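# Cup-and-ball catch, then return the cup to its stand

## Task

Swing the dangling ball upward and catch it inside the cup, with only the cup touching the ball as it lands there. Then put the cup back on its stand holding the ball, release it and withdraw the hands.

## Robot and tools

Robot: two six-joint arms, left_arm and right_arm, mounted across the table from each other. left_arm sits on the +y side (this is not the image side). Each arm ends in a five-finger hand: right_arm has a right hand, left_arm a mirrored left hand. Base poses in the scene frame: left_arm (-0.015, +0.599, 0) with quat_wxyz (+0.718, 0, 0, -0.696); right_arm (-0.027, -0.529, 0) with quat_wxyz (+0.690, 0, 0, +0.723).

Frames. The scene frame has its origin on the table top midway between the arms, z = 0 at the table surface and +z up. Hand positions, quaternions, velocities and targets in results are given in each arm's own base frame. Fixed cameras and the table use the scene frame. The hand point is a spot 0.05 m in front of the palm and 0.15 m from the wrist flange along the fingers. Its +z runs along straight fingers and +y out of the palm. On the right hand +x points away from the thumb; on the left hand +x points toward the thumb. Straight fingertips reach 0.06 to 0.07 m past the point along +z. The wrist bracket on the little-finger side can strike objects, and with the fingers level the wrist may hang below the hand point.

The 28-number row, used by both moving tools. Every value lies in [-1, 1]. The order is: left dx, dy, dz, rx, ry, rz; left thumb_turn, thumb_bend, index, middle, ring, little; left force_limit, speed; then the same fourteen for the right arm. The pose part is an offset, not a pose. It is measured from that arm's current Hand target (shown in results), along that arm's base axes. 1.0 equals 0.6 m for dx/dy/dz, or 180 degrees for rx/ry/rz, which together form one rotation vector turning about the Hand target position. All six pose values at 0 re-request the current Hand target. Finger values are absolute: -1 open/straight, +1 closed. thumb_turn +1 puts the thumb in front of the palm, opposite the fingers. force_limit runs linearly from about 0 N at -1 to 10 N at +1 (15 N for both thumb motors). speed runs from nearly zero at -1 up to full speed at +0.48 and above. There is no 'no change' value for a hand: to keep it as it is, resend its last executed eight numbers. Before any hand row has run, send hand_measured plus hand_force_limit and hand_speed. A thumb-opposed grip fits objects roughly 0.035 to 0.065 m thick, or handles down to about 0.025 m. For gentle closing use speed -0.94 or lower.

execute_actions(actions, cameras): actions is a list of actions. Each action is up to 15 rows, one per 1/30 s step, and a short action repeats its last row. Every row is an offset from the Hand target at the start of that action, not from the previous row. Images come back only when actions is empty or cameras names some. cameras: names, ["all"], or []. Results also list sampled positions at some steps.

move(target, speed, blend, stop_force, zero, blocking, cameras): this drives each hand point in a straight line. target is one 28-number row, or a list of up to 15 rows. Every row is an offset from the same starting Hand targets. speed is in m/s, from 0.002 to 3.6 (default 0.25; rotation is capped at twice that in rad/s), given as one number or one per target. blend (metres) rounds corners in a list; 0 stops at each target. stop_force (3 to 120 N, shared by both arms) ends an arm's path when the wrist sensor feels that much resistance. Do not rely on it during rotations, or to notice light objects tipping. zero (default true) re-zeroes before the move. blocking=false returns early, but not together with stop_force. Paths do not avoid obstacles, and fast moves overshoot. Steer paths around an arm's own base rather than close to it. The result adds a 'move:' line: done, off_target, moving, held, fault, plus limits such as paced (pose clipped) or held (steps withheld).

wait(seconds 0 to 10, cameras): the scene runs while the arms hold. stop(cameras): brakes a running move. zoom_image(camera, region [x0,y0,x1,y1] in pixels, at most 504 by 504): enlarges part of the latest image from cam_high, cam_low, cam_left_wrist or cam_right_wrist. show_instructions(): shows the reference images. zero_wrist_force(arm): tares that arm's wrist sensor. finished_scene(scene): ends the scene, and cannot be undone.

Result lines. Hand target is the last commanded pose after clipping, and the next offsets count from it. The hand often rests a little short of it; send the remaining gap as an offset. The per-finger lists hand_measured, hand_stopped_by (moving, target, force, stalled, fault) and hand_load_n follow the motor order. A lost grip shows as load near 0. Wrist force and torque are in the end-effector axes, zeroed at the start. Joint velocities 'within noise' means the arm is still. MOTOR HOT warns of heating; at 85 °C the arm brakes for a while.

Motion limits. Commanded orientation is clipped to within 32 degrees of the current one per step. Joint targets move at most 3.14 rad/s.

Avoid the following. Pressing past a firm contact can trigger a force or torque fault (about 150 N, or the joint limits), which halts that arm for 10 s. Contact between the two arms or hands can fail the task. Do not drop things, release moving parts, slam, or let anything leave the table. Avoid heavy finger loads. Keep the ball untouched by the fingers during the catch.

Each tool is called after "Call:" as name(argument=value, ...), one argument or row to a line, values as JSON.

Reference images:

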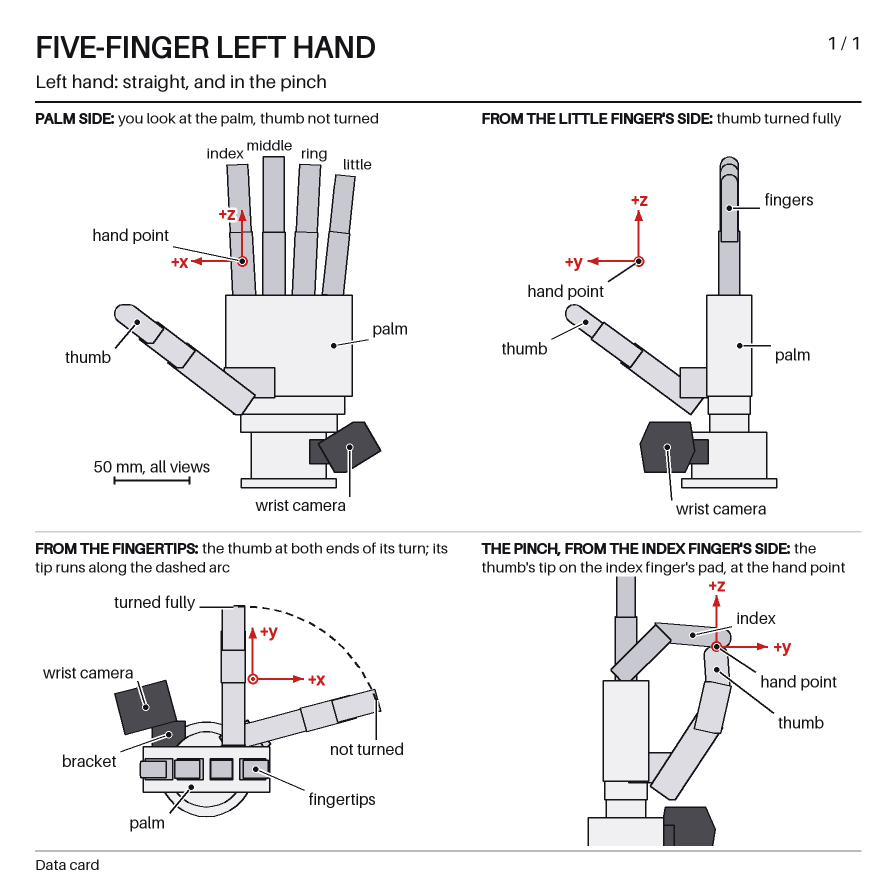

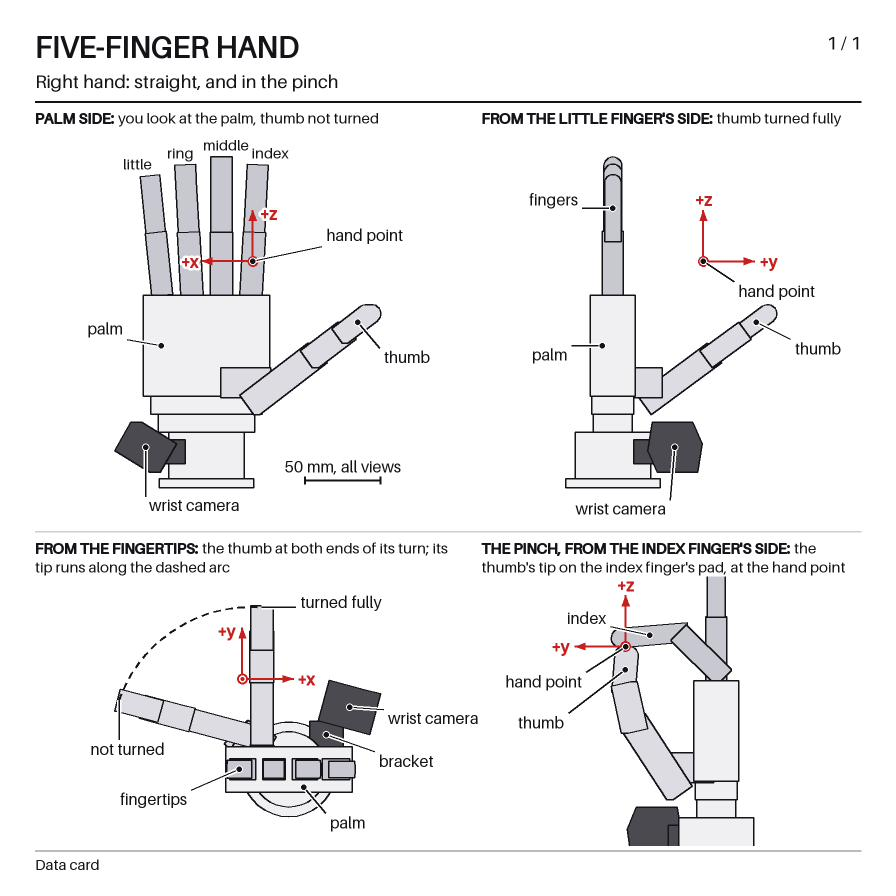

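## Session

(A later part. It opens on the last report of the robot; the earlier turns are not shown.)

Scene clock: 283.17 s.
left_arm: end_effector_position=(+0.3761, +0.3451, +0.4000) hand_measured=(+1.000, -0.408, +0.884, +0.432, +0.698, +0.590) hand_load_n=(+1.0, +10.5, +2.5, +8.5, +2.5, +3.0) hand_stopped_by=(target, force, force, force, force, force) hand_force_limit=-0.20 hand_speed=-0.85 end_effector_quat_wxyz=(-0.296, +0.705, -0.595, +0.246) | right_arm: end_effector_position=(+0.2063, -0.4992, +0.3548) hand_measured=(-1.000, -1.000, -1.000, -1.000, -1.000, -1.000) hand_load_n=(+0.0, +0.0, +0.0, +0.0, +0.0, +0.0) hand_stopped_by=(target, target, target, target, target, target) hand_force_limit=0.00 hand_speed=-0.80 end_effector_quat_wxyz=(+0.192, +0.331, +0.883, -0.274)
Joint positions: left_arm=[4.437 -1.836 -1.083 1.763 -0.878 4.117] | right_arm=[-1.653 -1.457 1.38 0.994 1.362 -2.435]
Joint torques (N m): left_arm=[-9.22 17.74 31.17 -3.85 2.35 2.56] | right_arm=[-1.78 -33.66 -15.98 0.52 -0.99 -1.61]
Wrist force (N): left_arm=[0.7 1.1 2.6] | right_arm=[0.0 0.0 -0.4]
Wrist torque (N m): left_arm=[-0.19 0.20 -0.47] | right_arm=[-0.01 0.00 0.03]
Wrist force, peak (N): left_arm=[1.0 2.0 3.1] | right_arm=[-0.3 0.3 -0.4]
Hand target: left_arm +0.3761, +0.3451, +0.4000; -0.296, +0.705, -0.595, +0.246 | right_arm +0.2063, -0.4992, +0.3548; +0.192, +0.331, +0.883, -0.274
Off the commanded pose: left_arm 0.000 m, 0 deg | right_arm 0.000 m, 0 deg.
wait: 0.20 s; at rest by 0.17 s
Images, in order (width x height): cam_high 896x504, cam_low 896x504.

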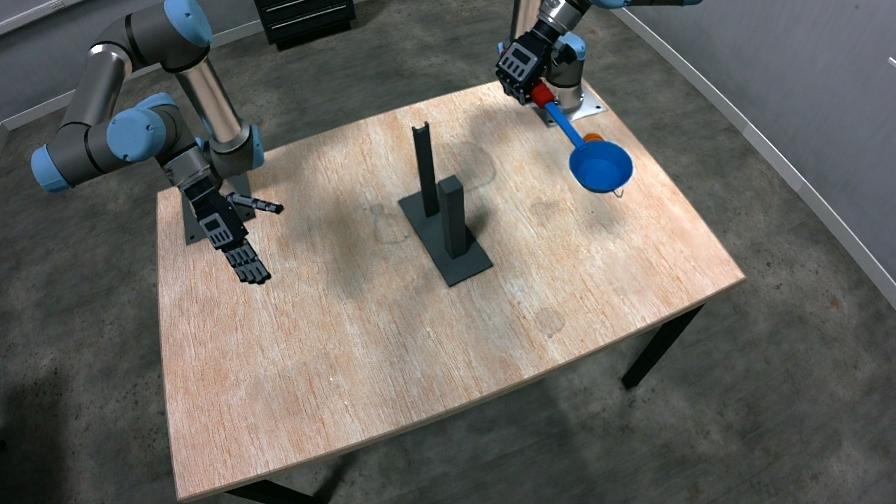

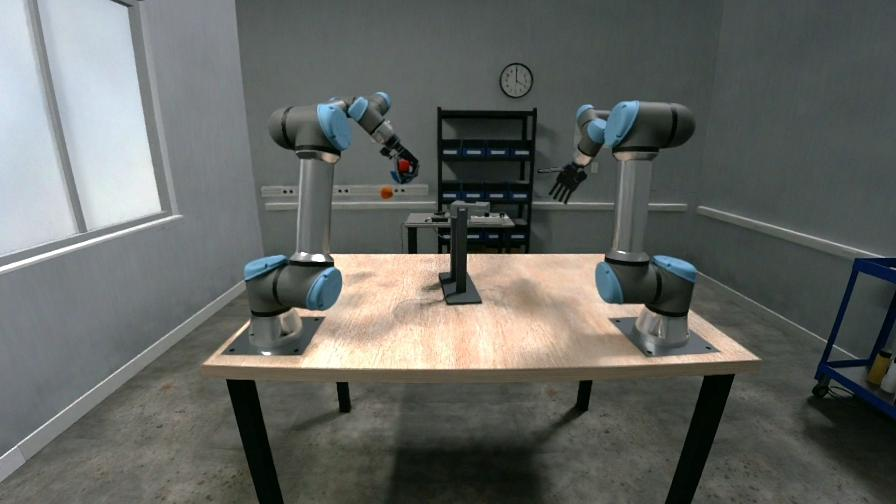

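Call:
move(
  target=[0.1495, -0.075, 0, 0, 0, -0.0297, 1, 0.9, 0.9, 0.9, 0.8, 0.8, -0.2, -0.85, 0, 0, 0, 0, 0, 0, -1, -1, -1, -1, -1, -1, 0, -0.8],
  speed=0.06,
  cameras=["cam_high", "cam_low"],
)

Call:
zoom_image(
  camera="cam_low",
  region=[350, 165, 490, 270],
)

Call:
zoom_image(
  camera="cam_high",
  region=[440, 120, 650, 330],
)

Call:
wait(
  seconds=0.19,
  cameras=["cam_high", "cam_low"],
)

Call:
zoom_image(
  camera="cam_low",
  region=[350, 165, 490, 270],
)

Call:
zoom_image(
  camera="cam_high",
  region=[440, 120, 650, 330],
)

Call:
wait(
  seconds=0.19,
  cameras=["cam_high", "cam_low"],
)

Call:
zoom_image(
  camera="cam_low",
  region=[350, 165, 490, 270],
)

Call:
zoom_image(
  camera="cam_high",
  region=[440, 120, 650, 330],
)

Call:
wait(
  seconds=0.19,
  cameras=["cam_high", "cam_low"],
)

Call:
zoom_image(
  camera="cam_low",
  region=[350, 165, 490, 270],
)

Call:
zoom_image(
  camera="cam_high",
  region=[440, 120, 650, 330],
)

Scene clock: 290.27 s.
left_arm: end_effector_position=(+0.4657, +0.3001, +0.4000) hand_measured=(+1.000, -0.408, +0.884, +0.432, +0.698, +0.588) hand_load_n=(+1.0, +10.5, +2.5, +9.0, +2.0, +2.5) hand_stopped_by=(target, force, force, force, force, force) hand_force_limit=-0.20 hand_speed=-0.85 end_effector_quat_wxyz=(-0.284, +0.677, -0.628, +0.259) | right_arm: end_effector_position=(+0.2063, -0.4992, +0.3548) hand_measured=(-1.000, -1.000, -1.000, -1.000, -1.000, -1.000) hand_load_n=(+0.0, -0.5, +0.0, +0.0, +0.0, +0.0) hand_stopped_by=(target, target, target, target, target, target) hand_force_limit=0.00 hand_speed=-0.80 end_effector_quat_wxyz=(+0.192, +0.331, +0.883, -0.274)
Joint positions: left_arm=[4.208 -1.926 -0.94 1.806 -0.938 3.962] | right_arm=[-1.653 -1.457 1.38 0.994 1.362 -2.435]
Joint torques (N m): left_arm=[-8.82 21.63 31.2 -1.01 -0.9 -1.77] | right_arm=[0.04 -33.62 -16.43 0.46 -0.9 -1.34]
Wrist force (N): left_arm=[1.0 1.6 3.3] | right_arm=[-0.2 0.1 -0.4]
Wrist torque (N m): left_arm=[-0.14 0.21 -0.29] | right_arm=[0.01 0.04 0.02]
Wrist force, peak (N): left_arm=[1.0 2.2 4.1] | right_arm=[-0.2 0.0 -0.7]
Hand target: left_arm +0.4658, +0.3001, +0.4000; -0.284, +0.677, -0.628, +0.259 | right_arm +0.2063, -0.4992, +0.3548; +0.192, +0.331, +0.883, -0.274
Off the commanded pose: left_arm 0.000 m, 0 deg | right_arm 0.000 m, 0 deg.
move: done
Images, in order (width x height): cam_high 896x504, cam_low 896x504.

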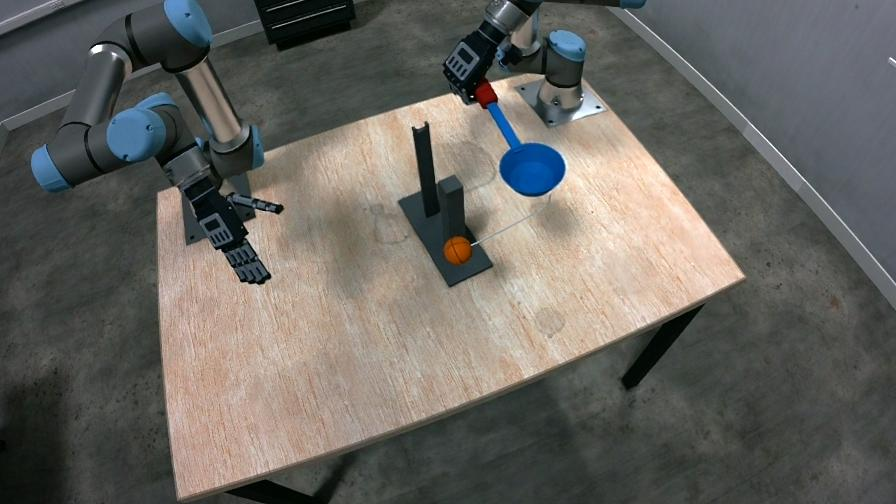

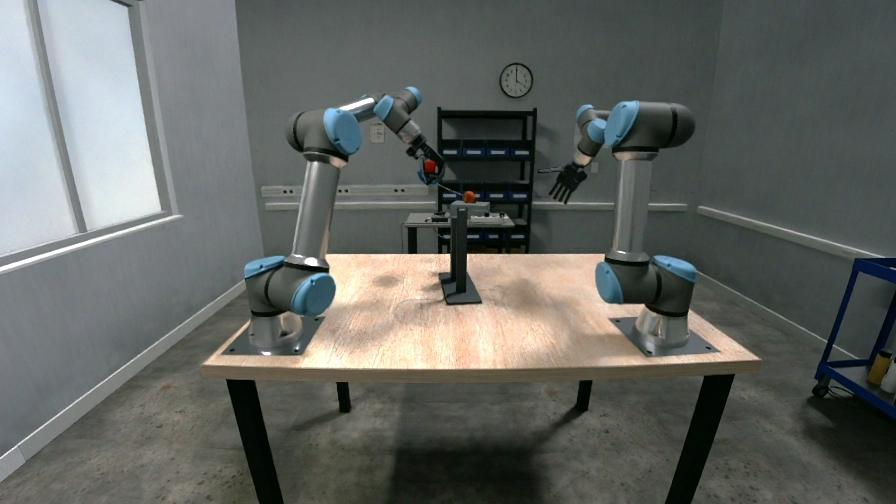

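Scaled by 3.600.

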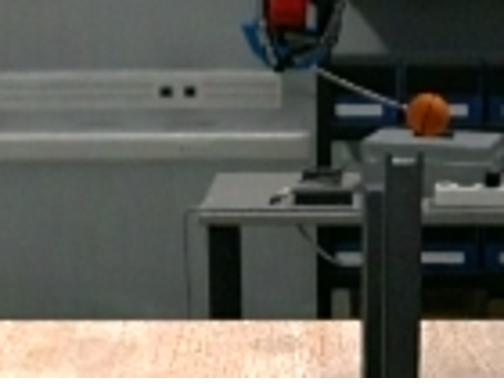

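Scaled by 2.400.

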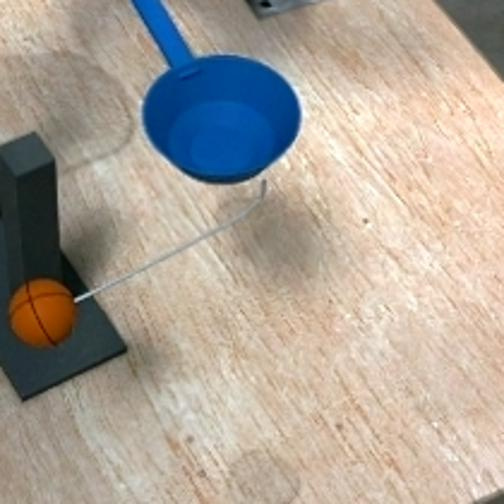

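Scene clock: 290.47 s.
left_arm: end_effector_position=(+0.4658, +0.3001, +0.4000) hand_measured=(+1.000, -0.408, +0.884, +0.432, +0.698, +0.588) hand_load_n=(+0.5, +10.5, +2.5, +8.5, +3.0, +3.5) hand_stopped_by=(target, force, force, force, force, force) hand_force_limit=-0.20 hand_speed=-0.85 end_effector_quat_wxyz=(-0.284, +0.677, -0.628, +0.259) | right_arm: end_effector_position=(+0.2063, -0.4992, +0.3548) hand_measured=(-1.000, -1.000, -1.000, -1.000, -1.000, -1.000) hand_load_n=(+0.0, -0.5, +0.0, +0.5, +0.0, +0.0) hand_stopped_by=(target, target, target, target, target, target) hand_force_limit=0.00 hand_speed=-0.80 end_effector_quat_wxyz=(+0.192, +0.331, +0.883, -0.274)
Joint positions: left_arm=[4.208 -1.926 -0.94 1.806 -0.939 3.962] | right_arm=[-1.653 -1.457 1.38 0.994 1.362 -2.435]
Joint torques (N m): left_arm=[-9.5 21.17 31.3 -3.33 -0.91 -1.74] | right_arm=[-0.67 -32.7 -16.2 0.43 -0.8 -1.38]
Wrist force (N): left_arm=[0.8 2.0 3.5] | right_arm=[0.0 0.2 -0.3]
Wrist torque (N m): left_arm=[-0.14 0.32 -0.46] | right_arm=[0.03 0.00 0.04]
Wrist force, peak (N): left_arm=[0.8 2.0 3.5] | right_arm=[-0.1 0.1 -0.5]
Hand target: left_arm +0.4658, +0.3001, +0.4000; -0.284, +0.677, -0.628, +0.259 | right_arm +0.2063, -0.4992, +0.3548; +0.192, +0.331, +0.883, -0.274
Off the commanded pose: left_arm 0.000 m, 0 deg | right_arm 0.000 m, 0 deg.
wait: 0.20 s; at rest by 0.17 s
Images, in order (width x height): cam_high 896x504, cam_low 896x504.

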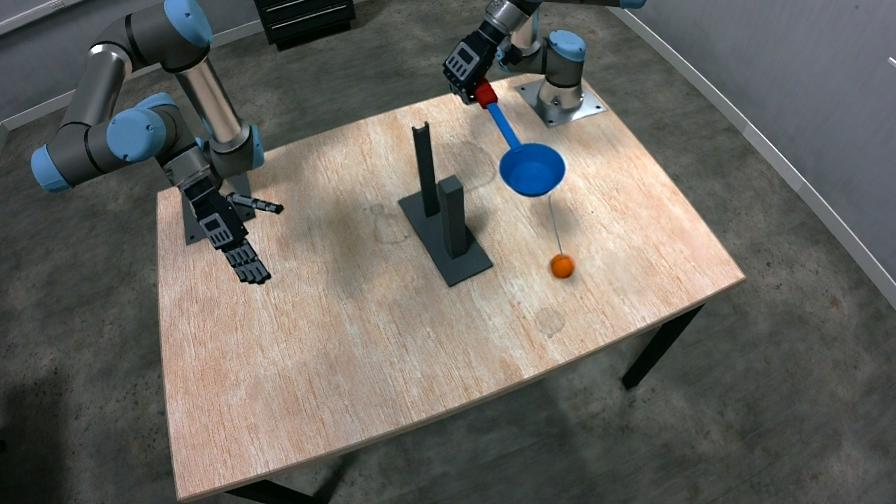

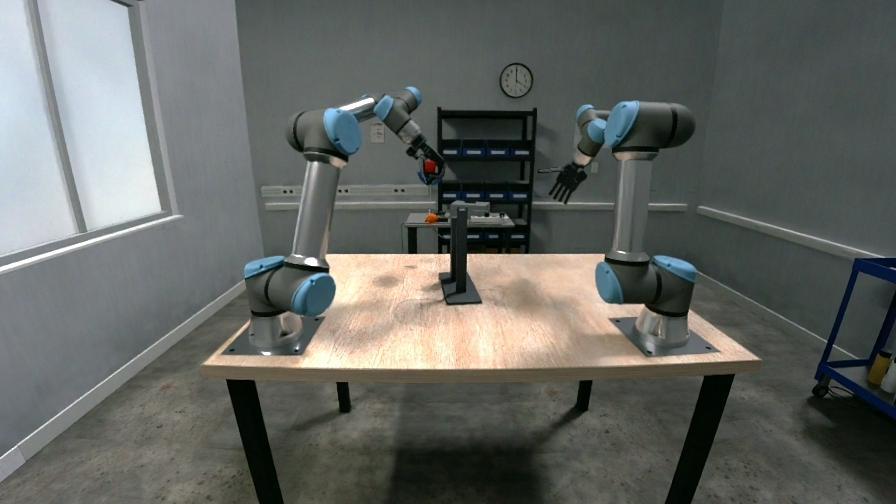

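Scaled by 3.600.

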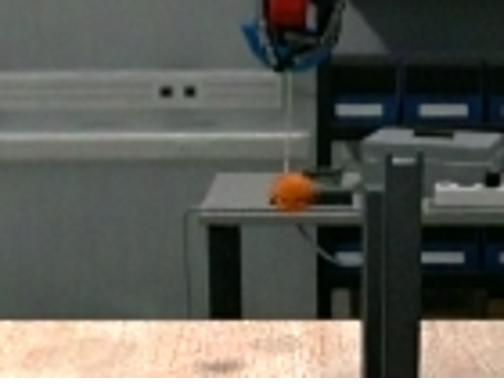

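Scaled by 2.400.

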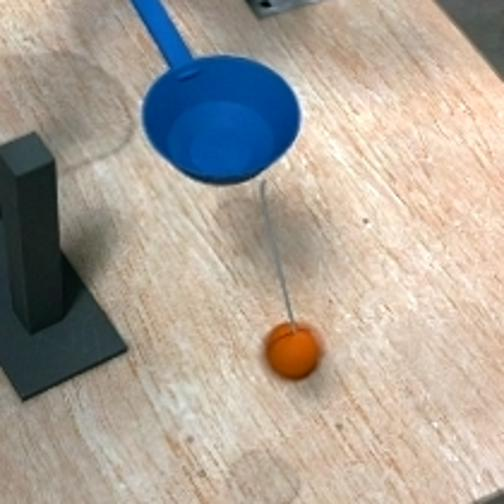

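Scene clock: 290.67 s.
left_arm: end_effector_position=(+0.4658, +0.3001, +0.4000) hand_measured=(+1.000, -0.408, +0.884, +0.432, +0.698, +0.588) hand_load_n=(+1.0, +10.5, +2.5, +8.5, +2.0, +2.0) hand_stopped_by=(target, force, force, force, force, force) hand_force_limit=-0.20 hand_speed=-0.85 end_effector_quat_wxyz=(-0.284, +0.677, -0.628, +0.259) | right_arm: end_effector_position=(+0.2063, -0.4992, +0.3548) hand_measured=(-1.000, -1.000, -1.000, -1.000, -1.000, -1.000) hand_load_n=(-0.5, +0.0, +0.0, +0.0, +0.0, +0.0) hand_stopped_by=(target, target, target, target, target, target) hand_force_limit=0.00 hand_speed=-0.80 end_effector_quat_wxyz=(+0.192, +0.331, +0.883, -0.274)
Joint positions: left_arm=[4.208 -1.926 -0.94 1.805 -0.939 3.962] | right_arm=[-1.653 -1.457 1.38 0.994 1.362 -2.435]
Joint torques (N m): left_arm=[-9.33 21.22 31.02 -3.69 -0.51 -1.64] | right_arm=[-0.28 -33.01 -15.83 0.55 -0.69 -1.39]
Wrist force (N): left_arm=[0.9 1.4 2.7] | right_arm=[0.0 0.2 -0.4]
Wrist torque (N m): left_arm=[-0.17 0.12 -0.34] | right_arm=[0.03 0.01 0.03]
Wrist force, peak (N): left_arm=[1.0 1.8 2.9] | right_arm=[0.1 0.1 -0.5]
Hand target: left_arm +0.4658, +0.3001, +0.4000; -0.284, +0.677, -0.628, +0.259 | right_arm +0.2063, -0.4992, +0.3548; +0.192, +0.331, +0.883, -0.274
Off the commanded pose: left_arm 0.000 m, 0 deg | right_arm 0.000 m, 0 deg.
wait: 0.20 s; at rest by 0.17 s
Images, in order (width x height): cam_high 896x504, cam_low 896x504.

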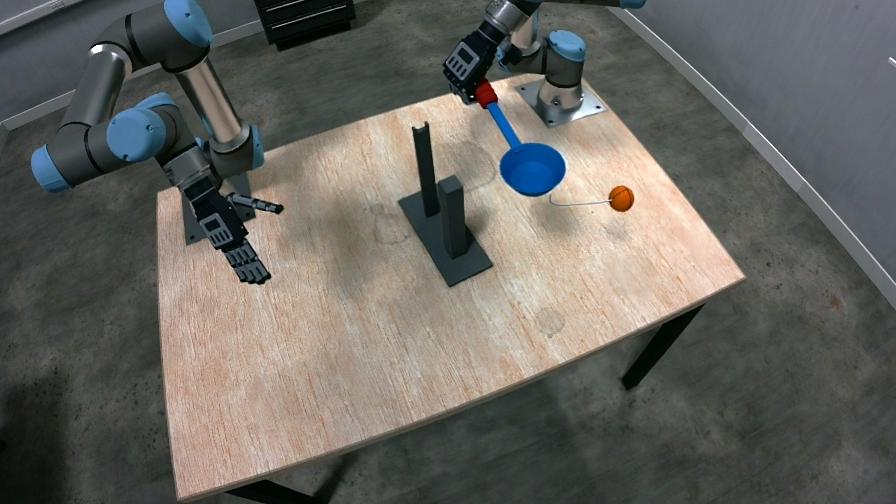

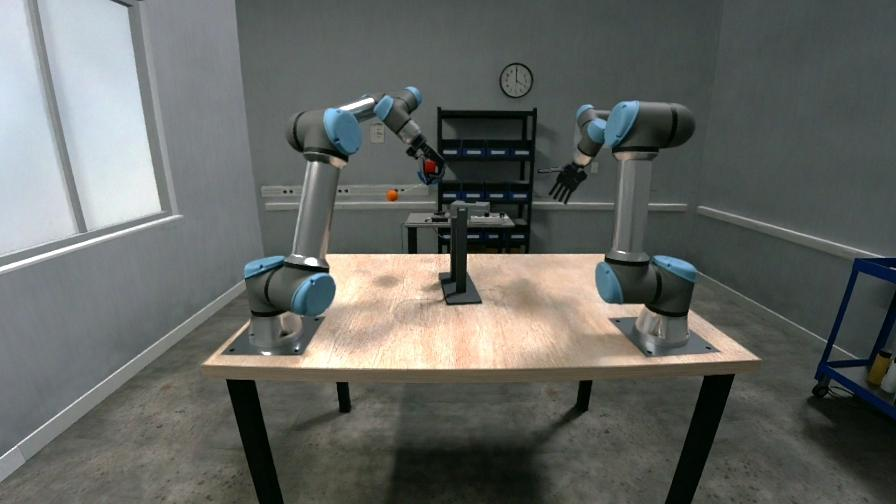

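Scaled by 3.600.

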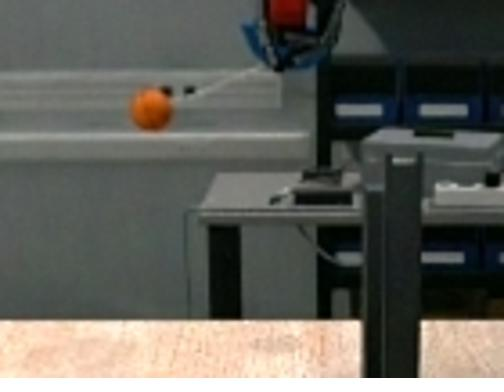

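Scaled by 2.400.

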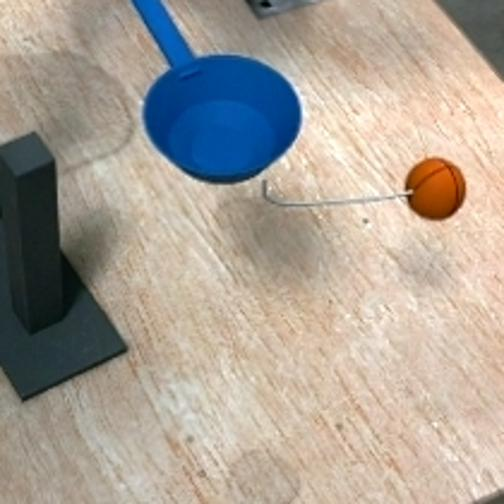

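Scene clock: 290.87 s.
left_arm: end_effector_position=(+0.4658, +0.3001, +0.4000) hand_measured=(+1.000, -0.408, +0.884, +0.432, +0.698, +0.588) hand_load_n=(+1.0, +10.5, +3.0, +8.5, +2.5, +3.0) hand_stopped_by=(target, force, force, force, force, force) hand_force_limit=-0.20 hand_speed=-0.85 end_effector_quat_wxyz=(-0.284, +0.677, -0.628, +0.259) | right_arm: end_effector_position=(+0.2063, -0.4992, +0.3548) hand_measured=(-1.000, -1.000, -1.000, -1.000, -1.000, -1.000) hand_load_n=(+0.0, +0.0, +0.0, +0.0, +0.0, +0.0) hand_stopped_by=(target, target, target, target, target, target) hand_force_limit=0.00 hand_speed=-0.80 end_effector_quat_wxyz=(+0.192, +0.331, +0.883, -0.274)
Joint positions: left_arm=[4.208 -1.926 -0.94 1.805 -0.939 3.962] | right_arm=[-1.653 -1.457 1.38 0.994 1.362 -2.435]
Joint torques (N m): left_arm=[-8.94 20.92 31.19 -3.44 -0.42 -1.65] | right_arm=[-0.14 -32.79 -15.37 0.41 -0.72 -1.26]
Wrist force (N): left_arm=[1.0 1.6 3.1] | right_arm=[0.1 0.0 -0.4]
Wrist torque (N m): left_arm=[-0.14 0.29 -0.44] | right_arm=[0.00 -0.01 0.04]
Wrist force, peak (N): left_arm=[1.2 2.0 3.0] | right_arm=[-0.2 0.1 -0.5]
Hand target: left_arm +0.4658, +0.3001, +0.4000; -0.284, +0.677, -0.628, +0.259 | right_arm +0.2063, -0.4992, +0.3548; +0.192, +0.331, +0.883, -0.274
Off the commanded pose: left_arm 0.000 m, 0 deg | right_arm 0.000 m, 0 deg.
wait: 0.20 s; at rest by 0.17 s
Images, in order (width x height): cam_high 896x504, cam_low 896x504.

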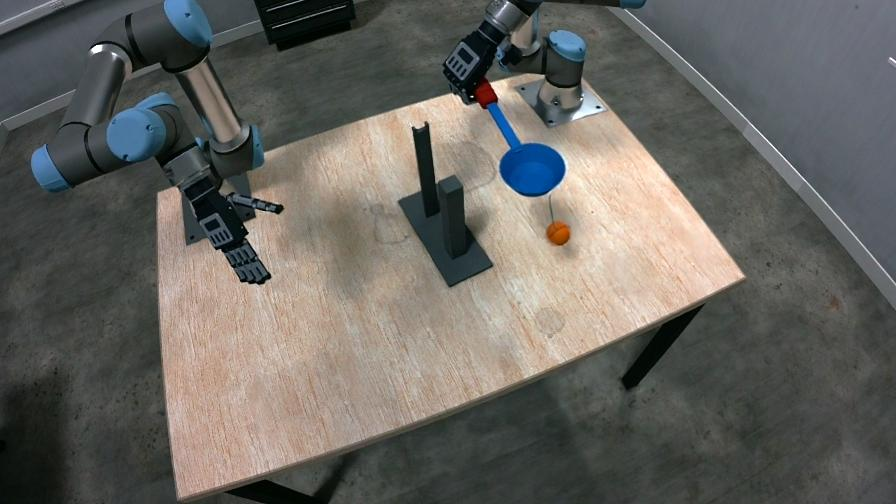

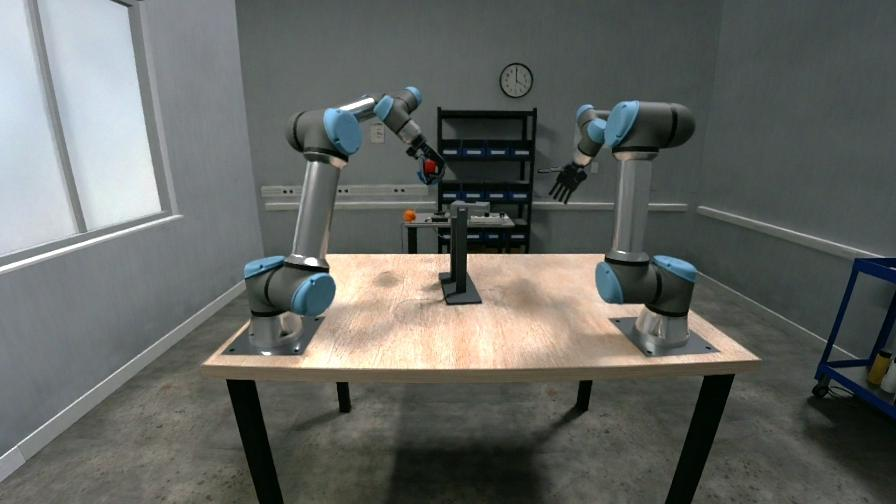

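Scaled by 3.600.

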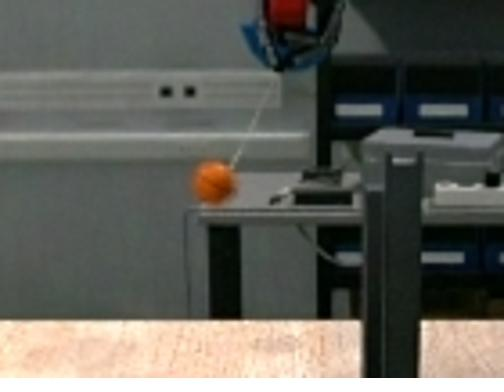

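Scaled by 2.400.

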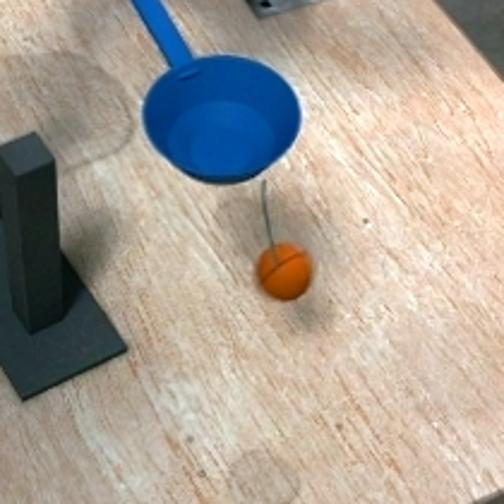

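Call:
wait(
  seconds=0.03,
  cameras=["cam_high","cam_low"],
)

Call:
wait(
  seconds=0.12,
  cameras=["cam_high","cam_low"],
)

Call:
wait(
  seconds=0.12,
  cameras=["cam_high","cam_low"],
)

Call:
wait(
  seconds=0.12,
  cameras=["cam_high","cam_low"],
)

Call:
wait(
  seconds=0.12,
  cameras=["cam_high","cam_low"],
)

Scene clock: 292.40 s.
left_arm: end_effector_position=(+0.4658, +0.3001, +0.4000) hand_measured=(+1.000, -0.408, +0.884, +0.432, +0.698, +0.588) hand_load_n=(+0.5, +10.5, +3.0, +8.5, +2.5, +2.5) hand_stopped_by=(target, force, force, force, force, force) hand_force_limit=-0.20 hand_speed=-0.85 end_effector_quat_wxyz=(-0.284, +0.677, -0.628, +0.259) | right_arm: end_effector_position=(+0.2063, -0.4992, +0.3548) hand_measured=(-1.000, -1.000, -1.000, -1.000, -1.000, -1.000) hand_load_n=(+0.0, +0.0, +0.0, +0.0, +0.0, +0.0) hand_stopped_by=(target, target, target, target, target, target) hand_force_limit=0.00 hand_speed=-0.80 end_effector_quat_wxyz=(+0.192, +0.331, +0.883, -0.274)
Joint positions: left_arm=[4.208 -1.926 -0.94 1.805 -0.939 3.962] | right_arm=[-1.653 -1.457 1.38 0.994 1.362 -2.435]
Joint torques (N m): left_arm=[-7.28 23.77 30.5 -1.55 1.21 -1.15] | right_arm=[-0.07 -33.42 -16.06 0.4 -0.71 -1.35]
Wrist force (N): left_arm=[1.1 1.7 3.0] | right_arm=[0.1 0.1 -0.3]
Wrist torque (N m): left_arm=[-0.19 0.17 -0.45] | right_arm=[0.01 -0.01 0.04]
Wrist force, peak (N): left_arm=[0.9 1.6 3.9] | right_arm=[-0.2 0.0 -0.6]
Hand target: left_arm +0.4658, +0.3001, +0.4000; -0.284, +0.677, -0.628, +0.259 | right_arm +0.2063, -0.4992, +0.3548; +0.192, +0.331, +0.883, -0.274
Off the commanded pose: left_arm 0.000 m, 0 deg | right_arm 0.000 m, 0 deg.
wait: 0.03 s; at rest from the start
Images, in order (width x height): cam_high 896x504, cam_low 896x504.

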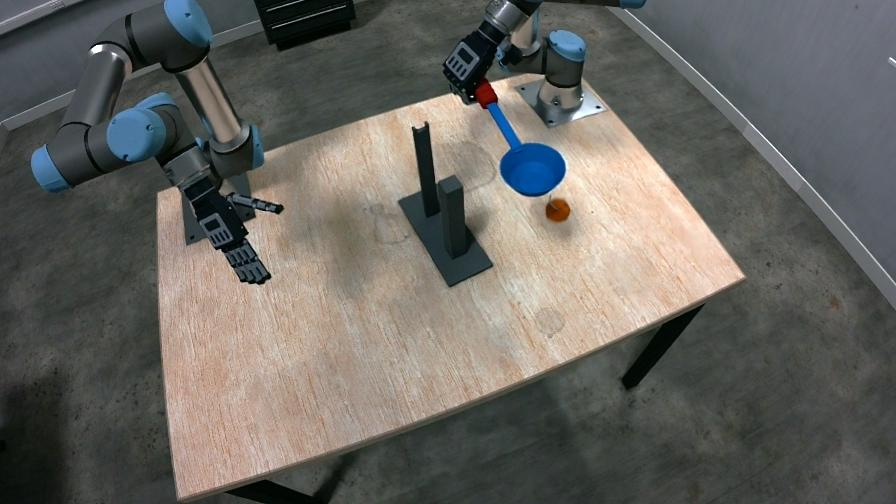

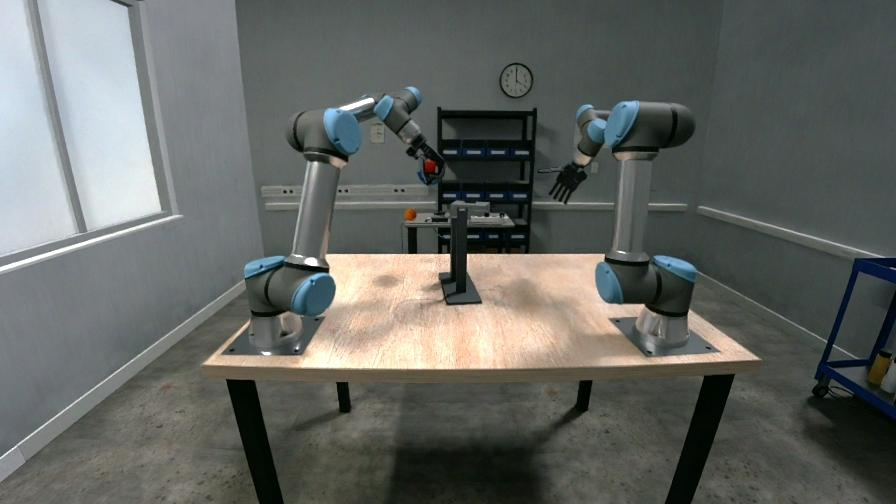

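Scene clock: 292.53 s.
left_arm: end_effector_position=(+0.4658, +0.3001, +0.4000) hand_measured=(+1.000, -0.408, +0.884, +0.432, +0.698, +0.588) hand_load_n=(+1.0, +10.5, +3.0, +8.5, +2.0, +2.0) hand_stopped_by=(target, force, force, force, force, force) hand_force_limit=-0.20 hand_speed=-0.85 end_effector_quat_wxyz=(-0.284, +0.677, -0.628, +0.259) | right_arm: end_effector_position=(+0.2063, -0.4992, +0.3548) hand_measured=(-1.000, -1.000, -1.000, -1.000, -1.000, -1.000) hand_load_n=(-0.5, +0.0, +0.0, +0.0, +0.0, +0.0) hand_stopped_by=(target, target, target, target, target, target) hand_force_limit=0.00 hand_speed=-0.80 end_effector_quat_wxyz=(+0.192, +0.331, +0.883, -0.274)
Joint positions: left_arm=[4.208 -1.926 -0.94 1.805 -0.939 3.962] | right_arm=[-1.653 -1.457 1.38 0.994 1.362 -2.435]
Joint torques (N m): left_arm=[-7.14 24.03 29.99 -1.51 1.45 -1.04] | right_arm=[-0.52 -32.57 -16.18 0.61 -0.84 -1.39]
Wrist force (N): left_arm=[1.1 1.5 2.7] | right_arm=[-0.1 0.1 -0.4]
Wrist torque (N m): left_arm=[-0.14 0.12 -0.32] | right_arm=[0.01 0.02 0.03]
Wrist force, peak (N): left_arm=[1.0 1.7 2.9] | right_arm=[-0.1 0.1 -0.4]
Hand target: left_arm +0.4658, +0.3001, +0.4000; -0.284, +0.677, -0.628, +0.259 | right_arm +0.2063, -0.4992, +0.3548; +0.192, +0.331, +0.883, -0.274
Off the commanded pose: left_arm 0.000 m, 0 deg | right_arm 0.000 m, 0 deg.
wait: 0.13 s; no rest
Images, in order (width x height): cam_high 896x504, cam_low 896x504.

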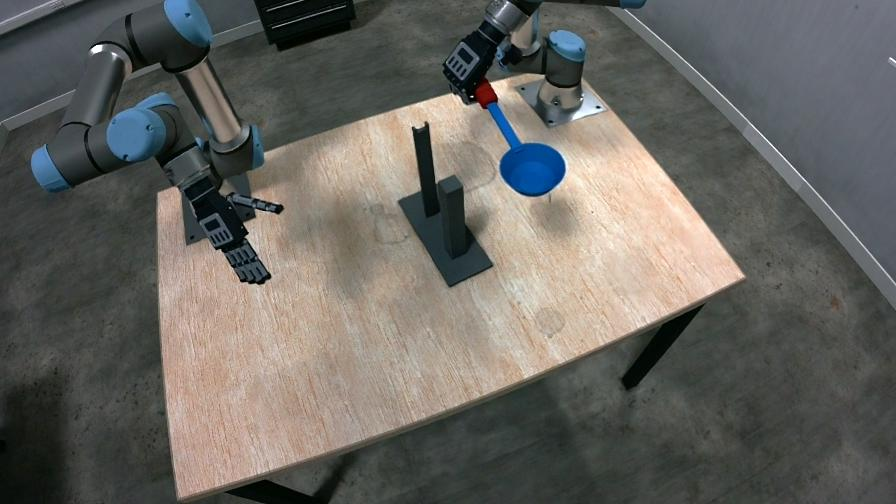

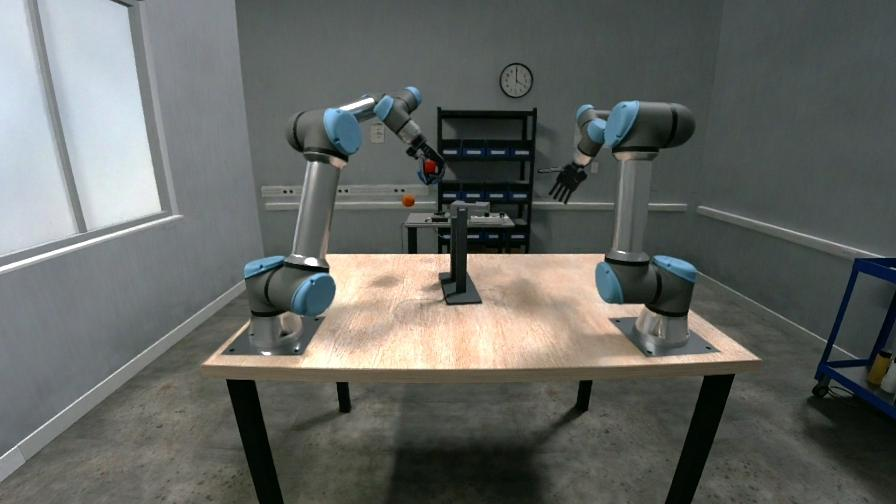

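Scene clock: 292.67 s.
left_arm: end_effector_position=(+0.4658, +0.3001, +0.4000) hand_measured=(+1.000, -0.408, +0.884, +0.432, +0.698, +0.588) hand_load_n=(+1.0, +10.5, +2.5, +8.5, +2.5, +2.5) hand_stopped_by=(target, force, force, force, force, force) hand_force_limit=-0.20 hand_speed=-0.85 end_effector_quat_wxyz=(-0.284, +0.677, -0.628, +0.259) | right_arm: end_effector_position=(+0.2063, -0.4992, +0.3548) hand_measured=(-1.000, -1.000, -1.000, -1.000, -1.000, -1.000) hand_load_n=(-0.5, +0.0, +0.0, +0.0, +0.0, +0.0) hand_stopped_by=(target, target, target, target, target, target) hand_force_limit=0.00 hand_speed=-0.80 end_effector_quat_wxyz=(+0.192, +0.331, +0.883, -0.274)
Joint positions: left_arm=[4.208 -1.926 -0.94 1.805 -0.939 3.962] | right_arm=[-1.653 -1.457 1.38 0.994 1.362 -2.435]
Joint torques (N m): left_arm=[-7.01 24.1 29.52 -1.32 1.4 -1] | right_arm=[0.7 -33.37 -16.35 0.46 -0.79 -1.33]
Wrist force (N): left_arm=[1.2 1.7 2.8] | right_arm=[-0.1 0.1 -0.4]
Wrist torque (N m): left_arm=[-0.15 0.20 -0.43] | right_arm=[0.01 0.02 0.03]
Wrist force, peak (N): left_arm=[1.2 1.7 2.8] | right_arm=[0.1 0.1 -0.4]
Hand target: left_arm +0.4658, +0.3001, +0.4000; -0.284, +0.677, -0.628, +0.259 | right_arm +0.2063, -0.4992, +0.3548; +0.192, +0.331, +0.883, -0.274
Off the commanded pose: left_arm 0.000 m, 0 deg | right_arm 0.000 m, 0 deg.
wait: 0.13 s; no rest
Images, in order (width x height): cam_high 896x504, cam_low 896x504.

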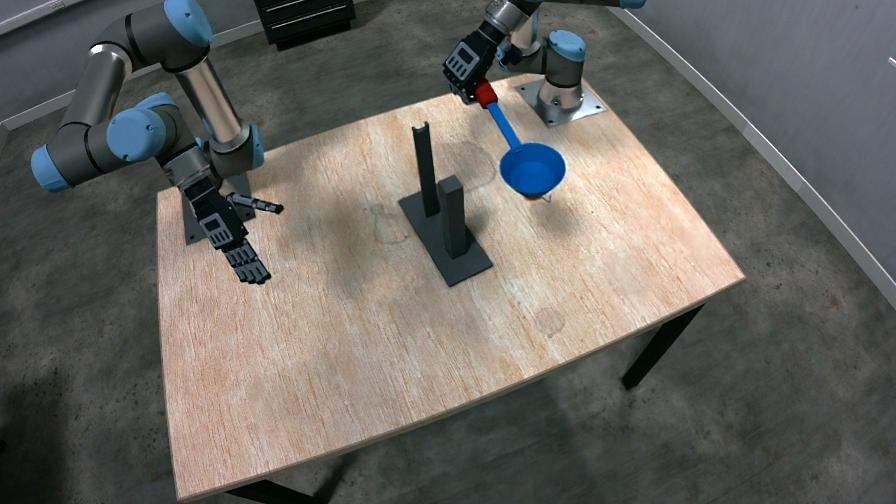

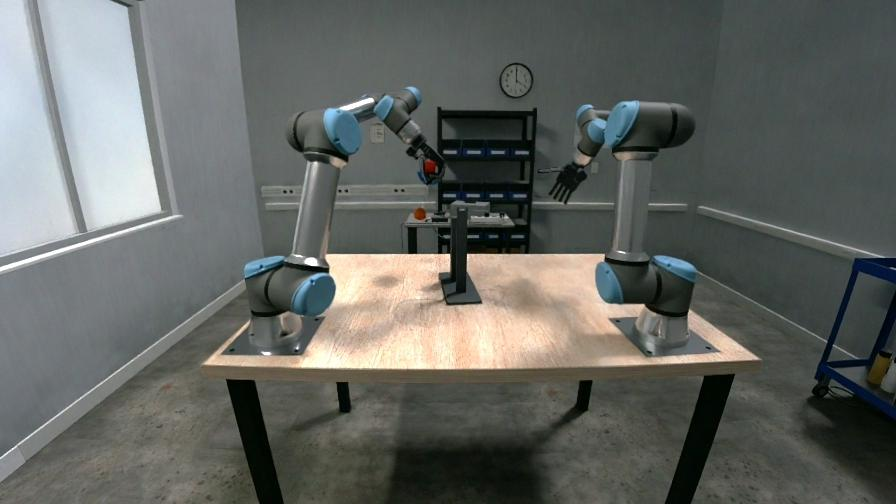

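Scene clock: 292.80 s.
left_arm: end_effector_position=(+0.4658, +0.3001, +0.4000) hand_measured=(+1.000, -0.408, +0.884, +0.432, +0.698, +0.588) hand_load_n=(+0.5, +10.5, +2.5, +8.5, +3.0, +3.5) hand_stopped_by=(target, force, force, force, force, force) hand_force_limit=-0.20 hand_speed=-0.85 end_effector_quat_wxyz=(-0.284, +0.677, -0.628, +0.259) | right_arm: end_effector_position=(+0.2063, -0.4992, +0.3548) hand_measured=(-1.000, -1.000, -1.000, -1.000, -1.000, -1.000) hand_load_n=(+0.0, +0.0, +0.0, +0.0, +0.0, +0.0) hand_stopped_by=(target, target, target, target, target, target) hand_force_limit=0.00 hand_speed=-0.80 end_effector_quat_wxyz=(+0.192, +0.331, +0.883, -0.274)
Joint positions: left_arm=[4.208 -1.926 -0.94 1.805 -0.939 3.962] | right_arm=[-1.653 -1.457 1.38 0.994 1.362 -2.435]
Joint torques (N m): left_arm=[-6.55 25.1 30.13 -1.19 1.61 -0.98] | right_arm=[0 -33.4 -16.25 0.63 -0.69 -1.27]
Wrist force (N): left_arm=[0.7 1.6 3.3] | right_arm=[0.0 0.3 -0.5]
Wrist torque (N m): left_arm=[-0.16 0.35 -0.41] | right_arm=[0.04 0.01 0.04]
Wrist force, peak (N): left_arm=[0.7 2.1 3.4] | right_arm=[0.0 0.3 -0.5]
Hand target: left_arm +0.4658, +0.3001, +0.4000; -0.284, +0.677, -0.628, +0.259 | right_arm +0.2063, -0.4992, +0.3548; +0.192, +0.331, +0.883, -0.274
Off the commanded pose: left_arm 0.000 m, 0 deg | right_arm 0.000 m, 0 deg.
wait: 0.13 s; no rest
Images, in order (width x height): cam_high 896x504, cam_low 896x504.

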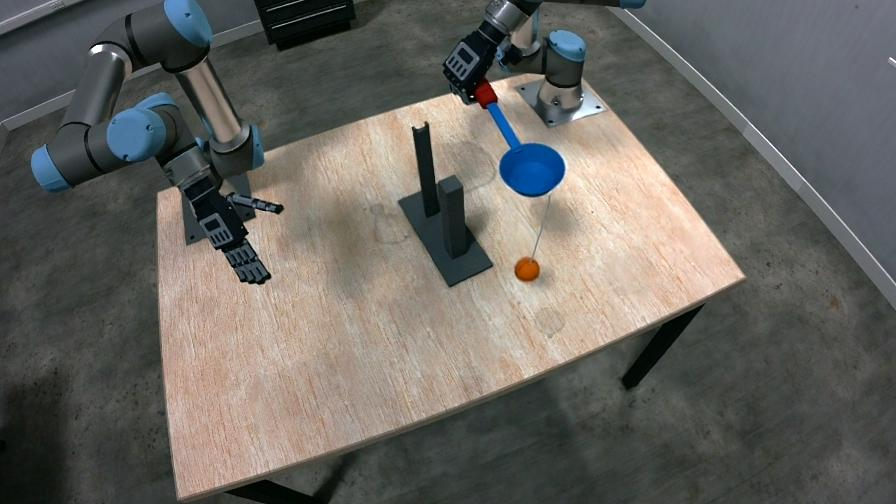

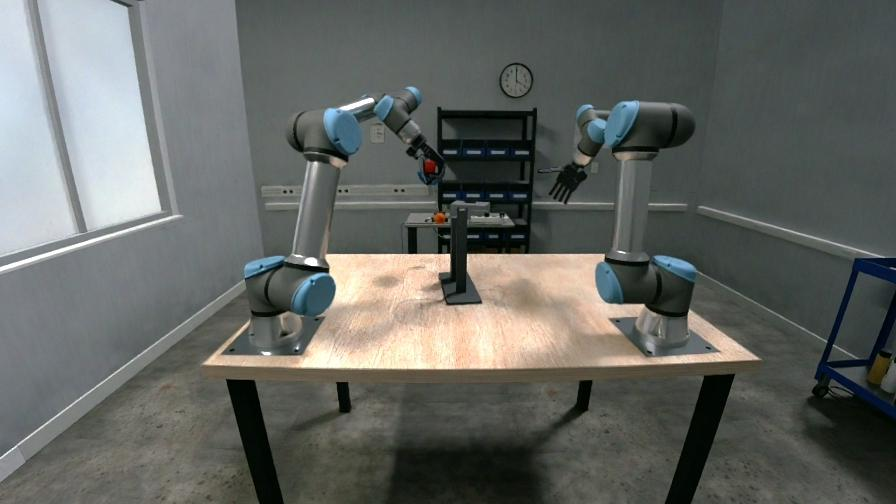

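Scene clock: 292.93 s.
left_arm: end_effector_position=(+0.4658, +0.3001, +0.4000) hand_measured=(+1.000, -0.408, +0.884, +0.432, +0.698, +0.588) hand_load_n=(+0.5, +10.5, +2.5, +8.5, +2.0, +2.5) hand_stopped_by=(target, force, force, force, force, force) hand_force_limit=-0.20 hand_speed=-0.85 end_effector_quat_wxyz=(-0.284, +0.677, -0.628, +0.259) | right_arm: end_effector_position=(+0.2063, -0.4992, +0.3548) hand_measured=(-1.000, -1.000, -1.000, -1.000, -1.000, -1.000) hand_load_n=(+0.0, +0.0, +0.0, +0.0, +0.0, +0.0) hand_stopped_by=(target, target, target, target, target, target) hand_force_limit=0.00 hand_speed=-0.80 end_effector_quat_wxyz=(+0.192, +0.331, +0.883, -0.274)
Joint positions: left_arm=[4.208 -1.926 -0.94 1.805 -0.939 3.962] | right_arm=[-1.653 -1.457 1.38 0.994 1.362 -2.435]
Joint torques (N m): left_arm=[-6.46 25.02 30.22 -1.01 1.83 -1.05] | right_arm=[-0.49 -32.94 -16.03 0.46 -0.77 -1.24]
Wrist force (N): left_arm=[0.7 1.1 2.8] | right_arm=[0.1 0.2 -0.3]
Wrist torque (N m): left_arm=[-0.16 0.18 -0.28] | right_arm=[0.02 -0.01 0.04]
Wrist force, peak (N): left_arm=[0.5 1.5 3.5] | right_arm=[0.1 0.1 -0.5]
Hand target: left_arm +0.4658, +0.3001, +0.4000; -0.284, +0.677, -0.628, +0.259 | right_arm +0.2063, -0.4992, +0.3548; +0.192, +0.331, +0.883, -0.274
Off the commanded pose: left_arm 0.000 m, 0 deg | right_arm 0.000 m, 0 deg.
wait: 0.13 s; no rest
Images, in order (width x height): cam_high 896x504, cam_low 896x504.

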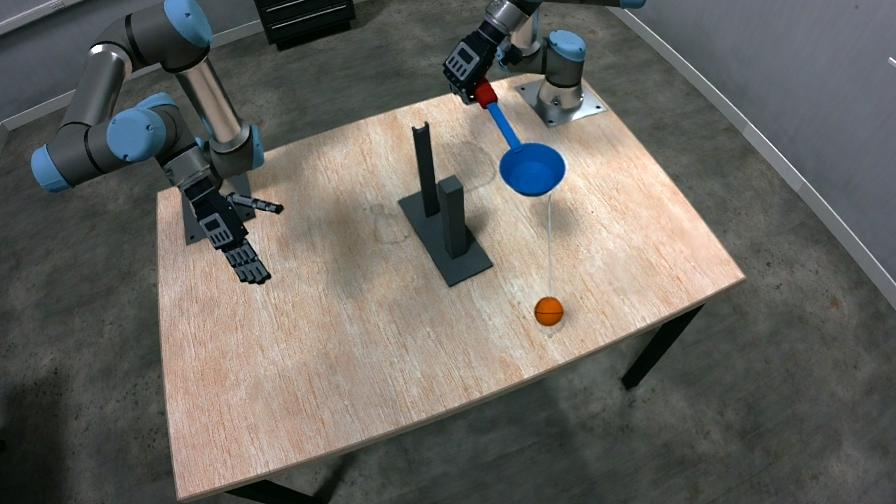

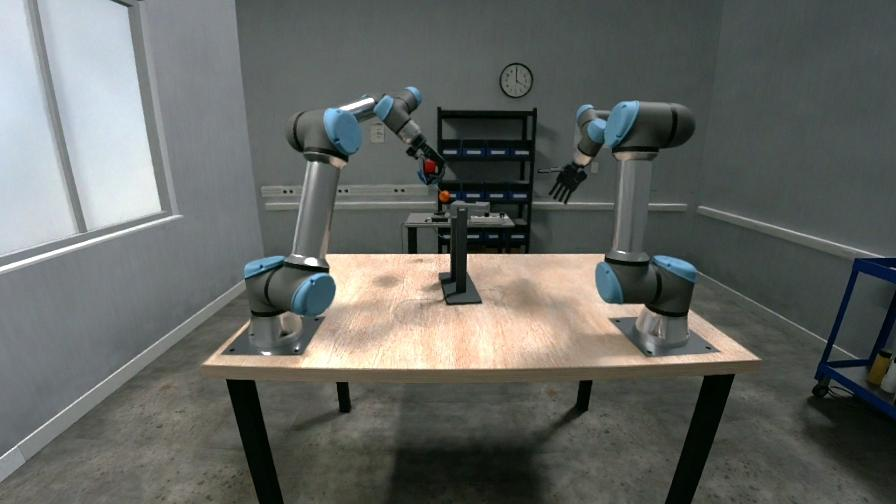

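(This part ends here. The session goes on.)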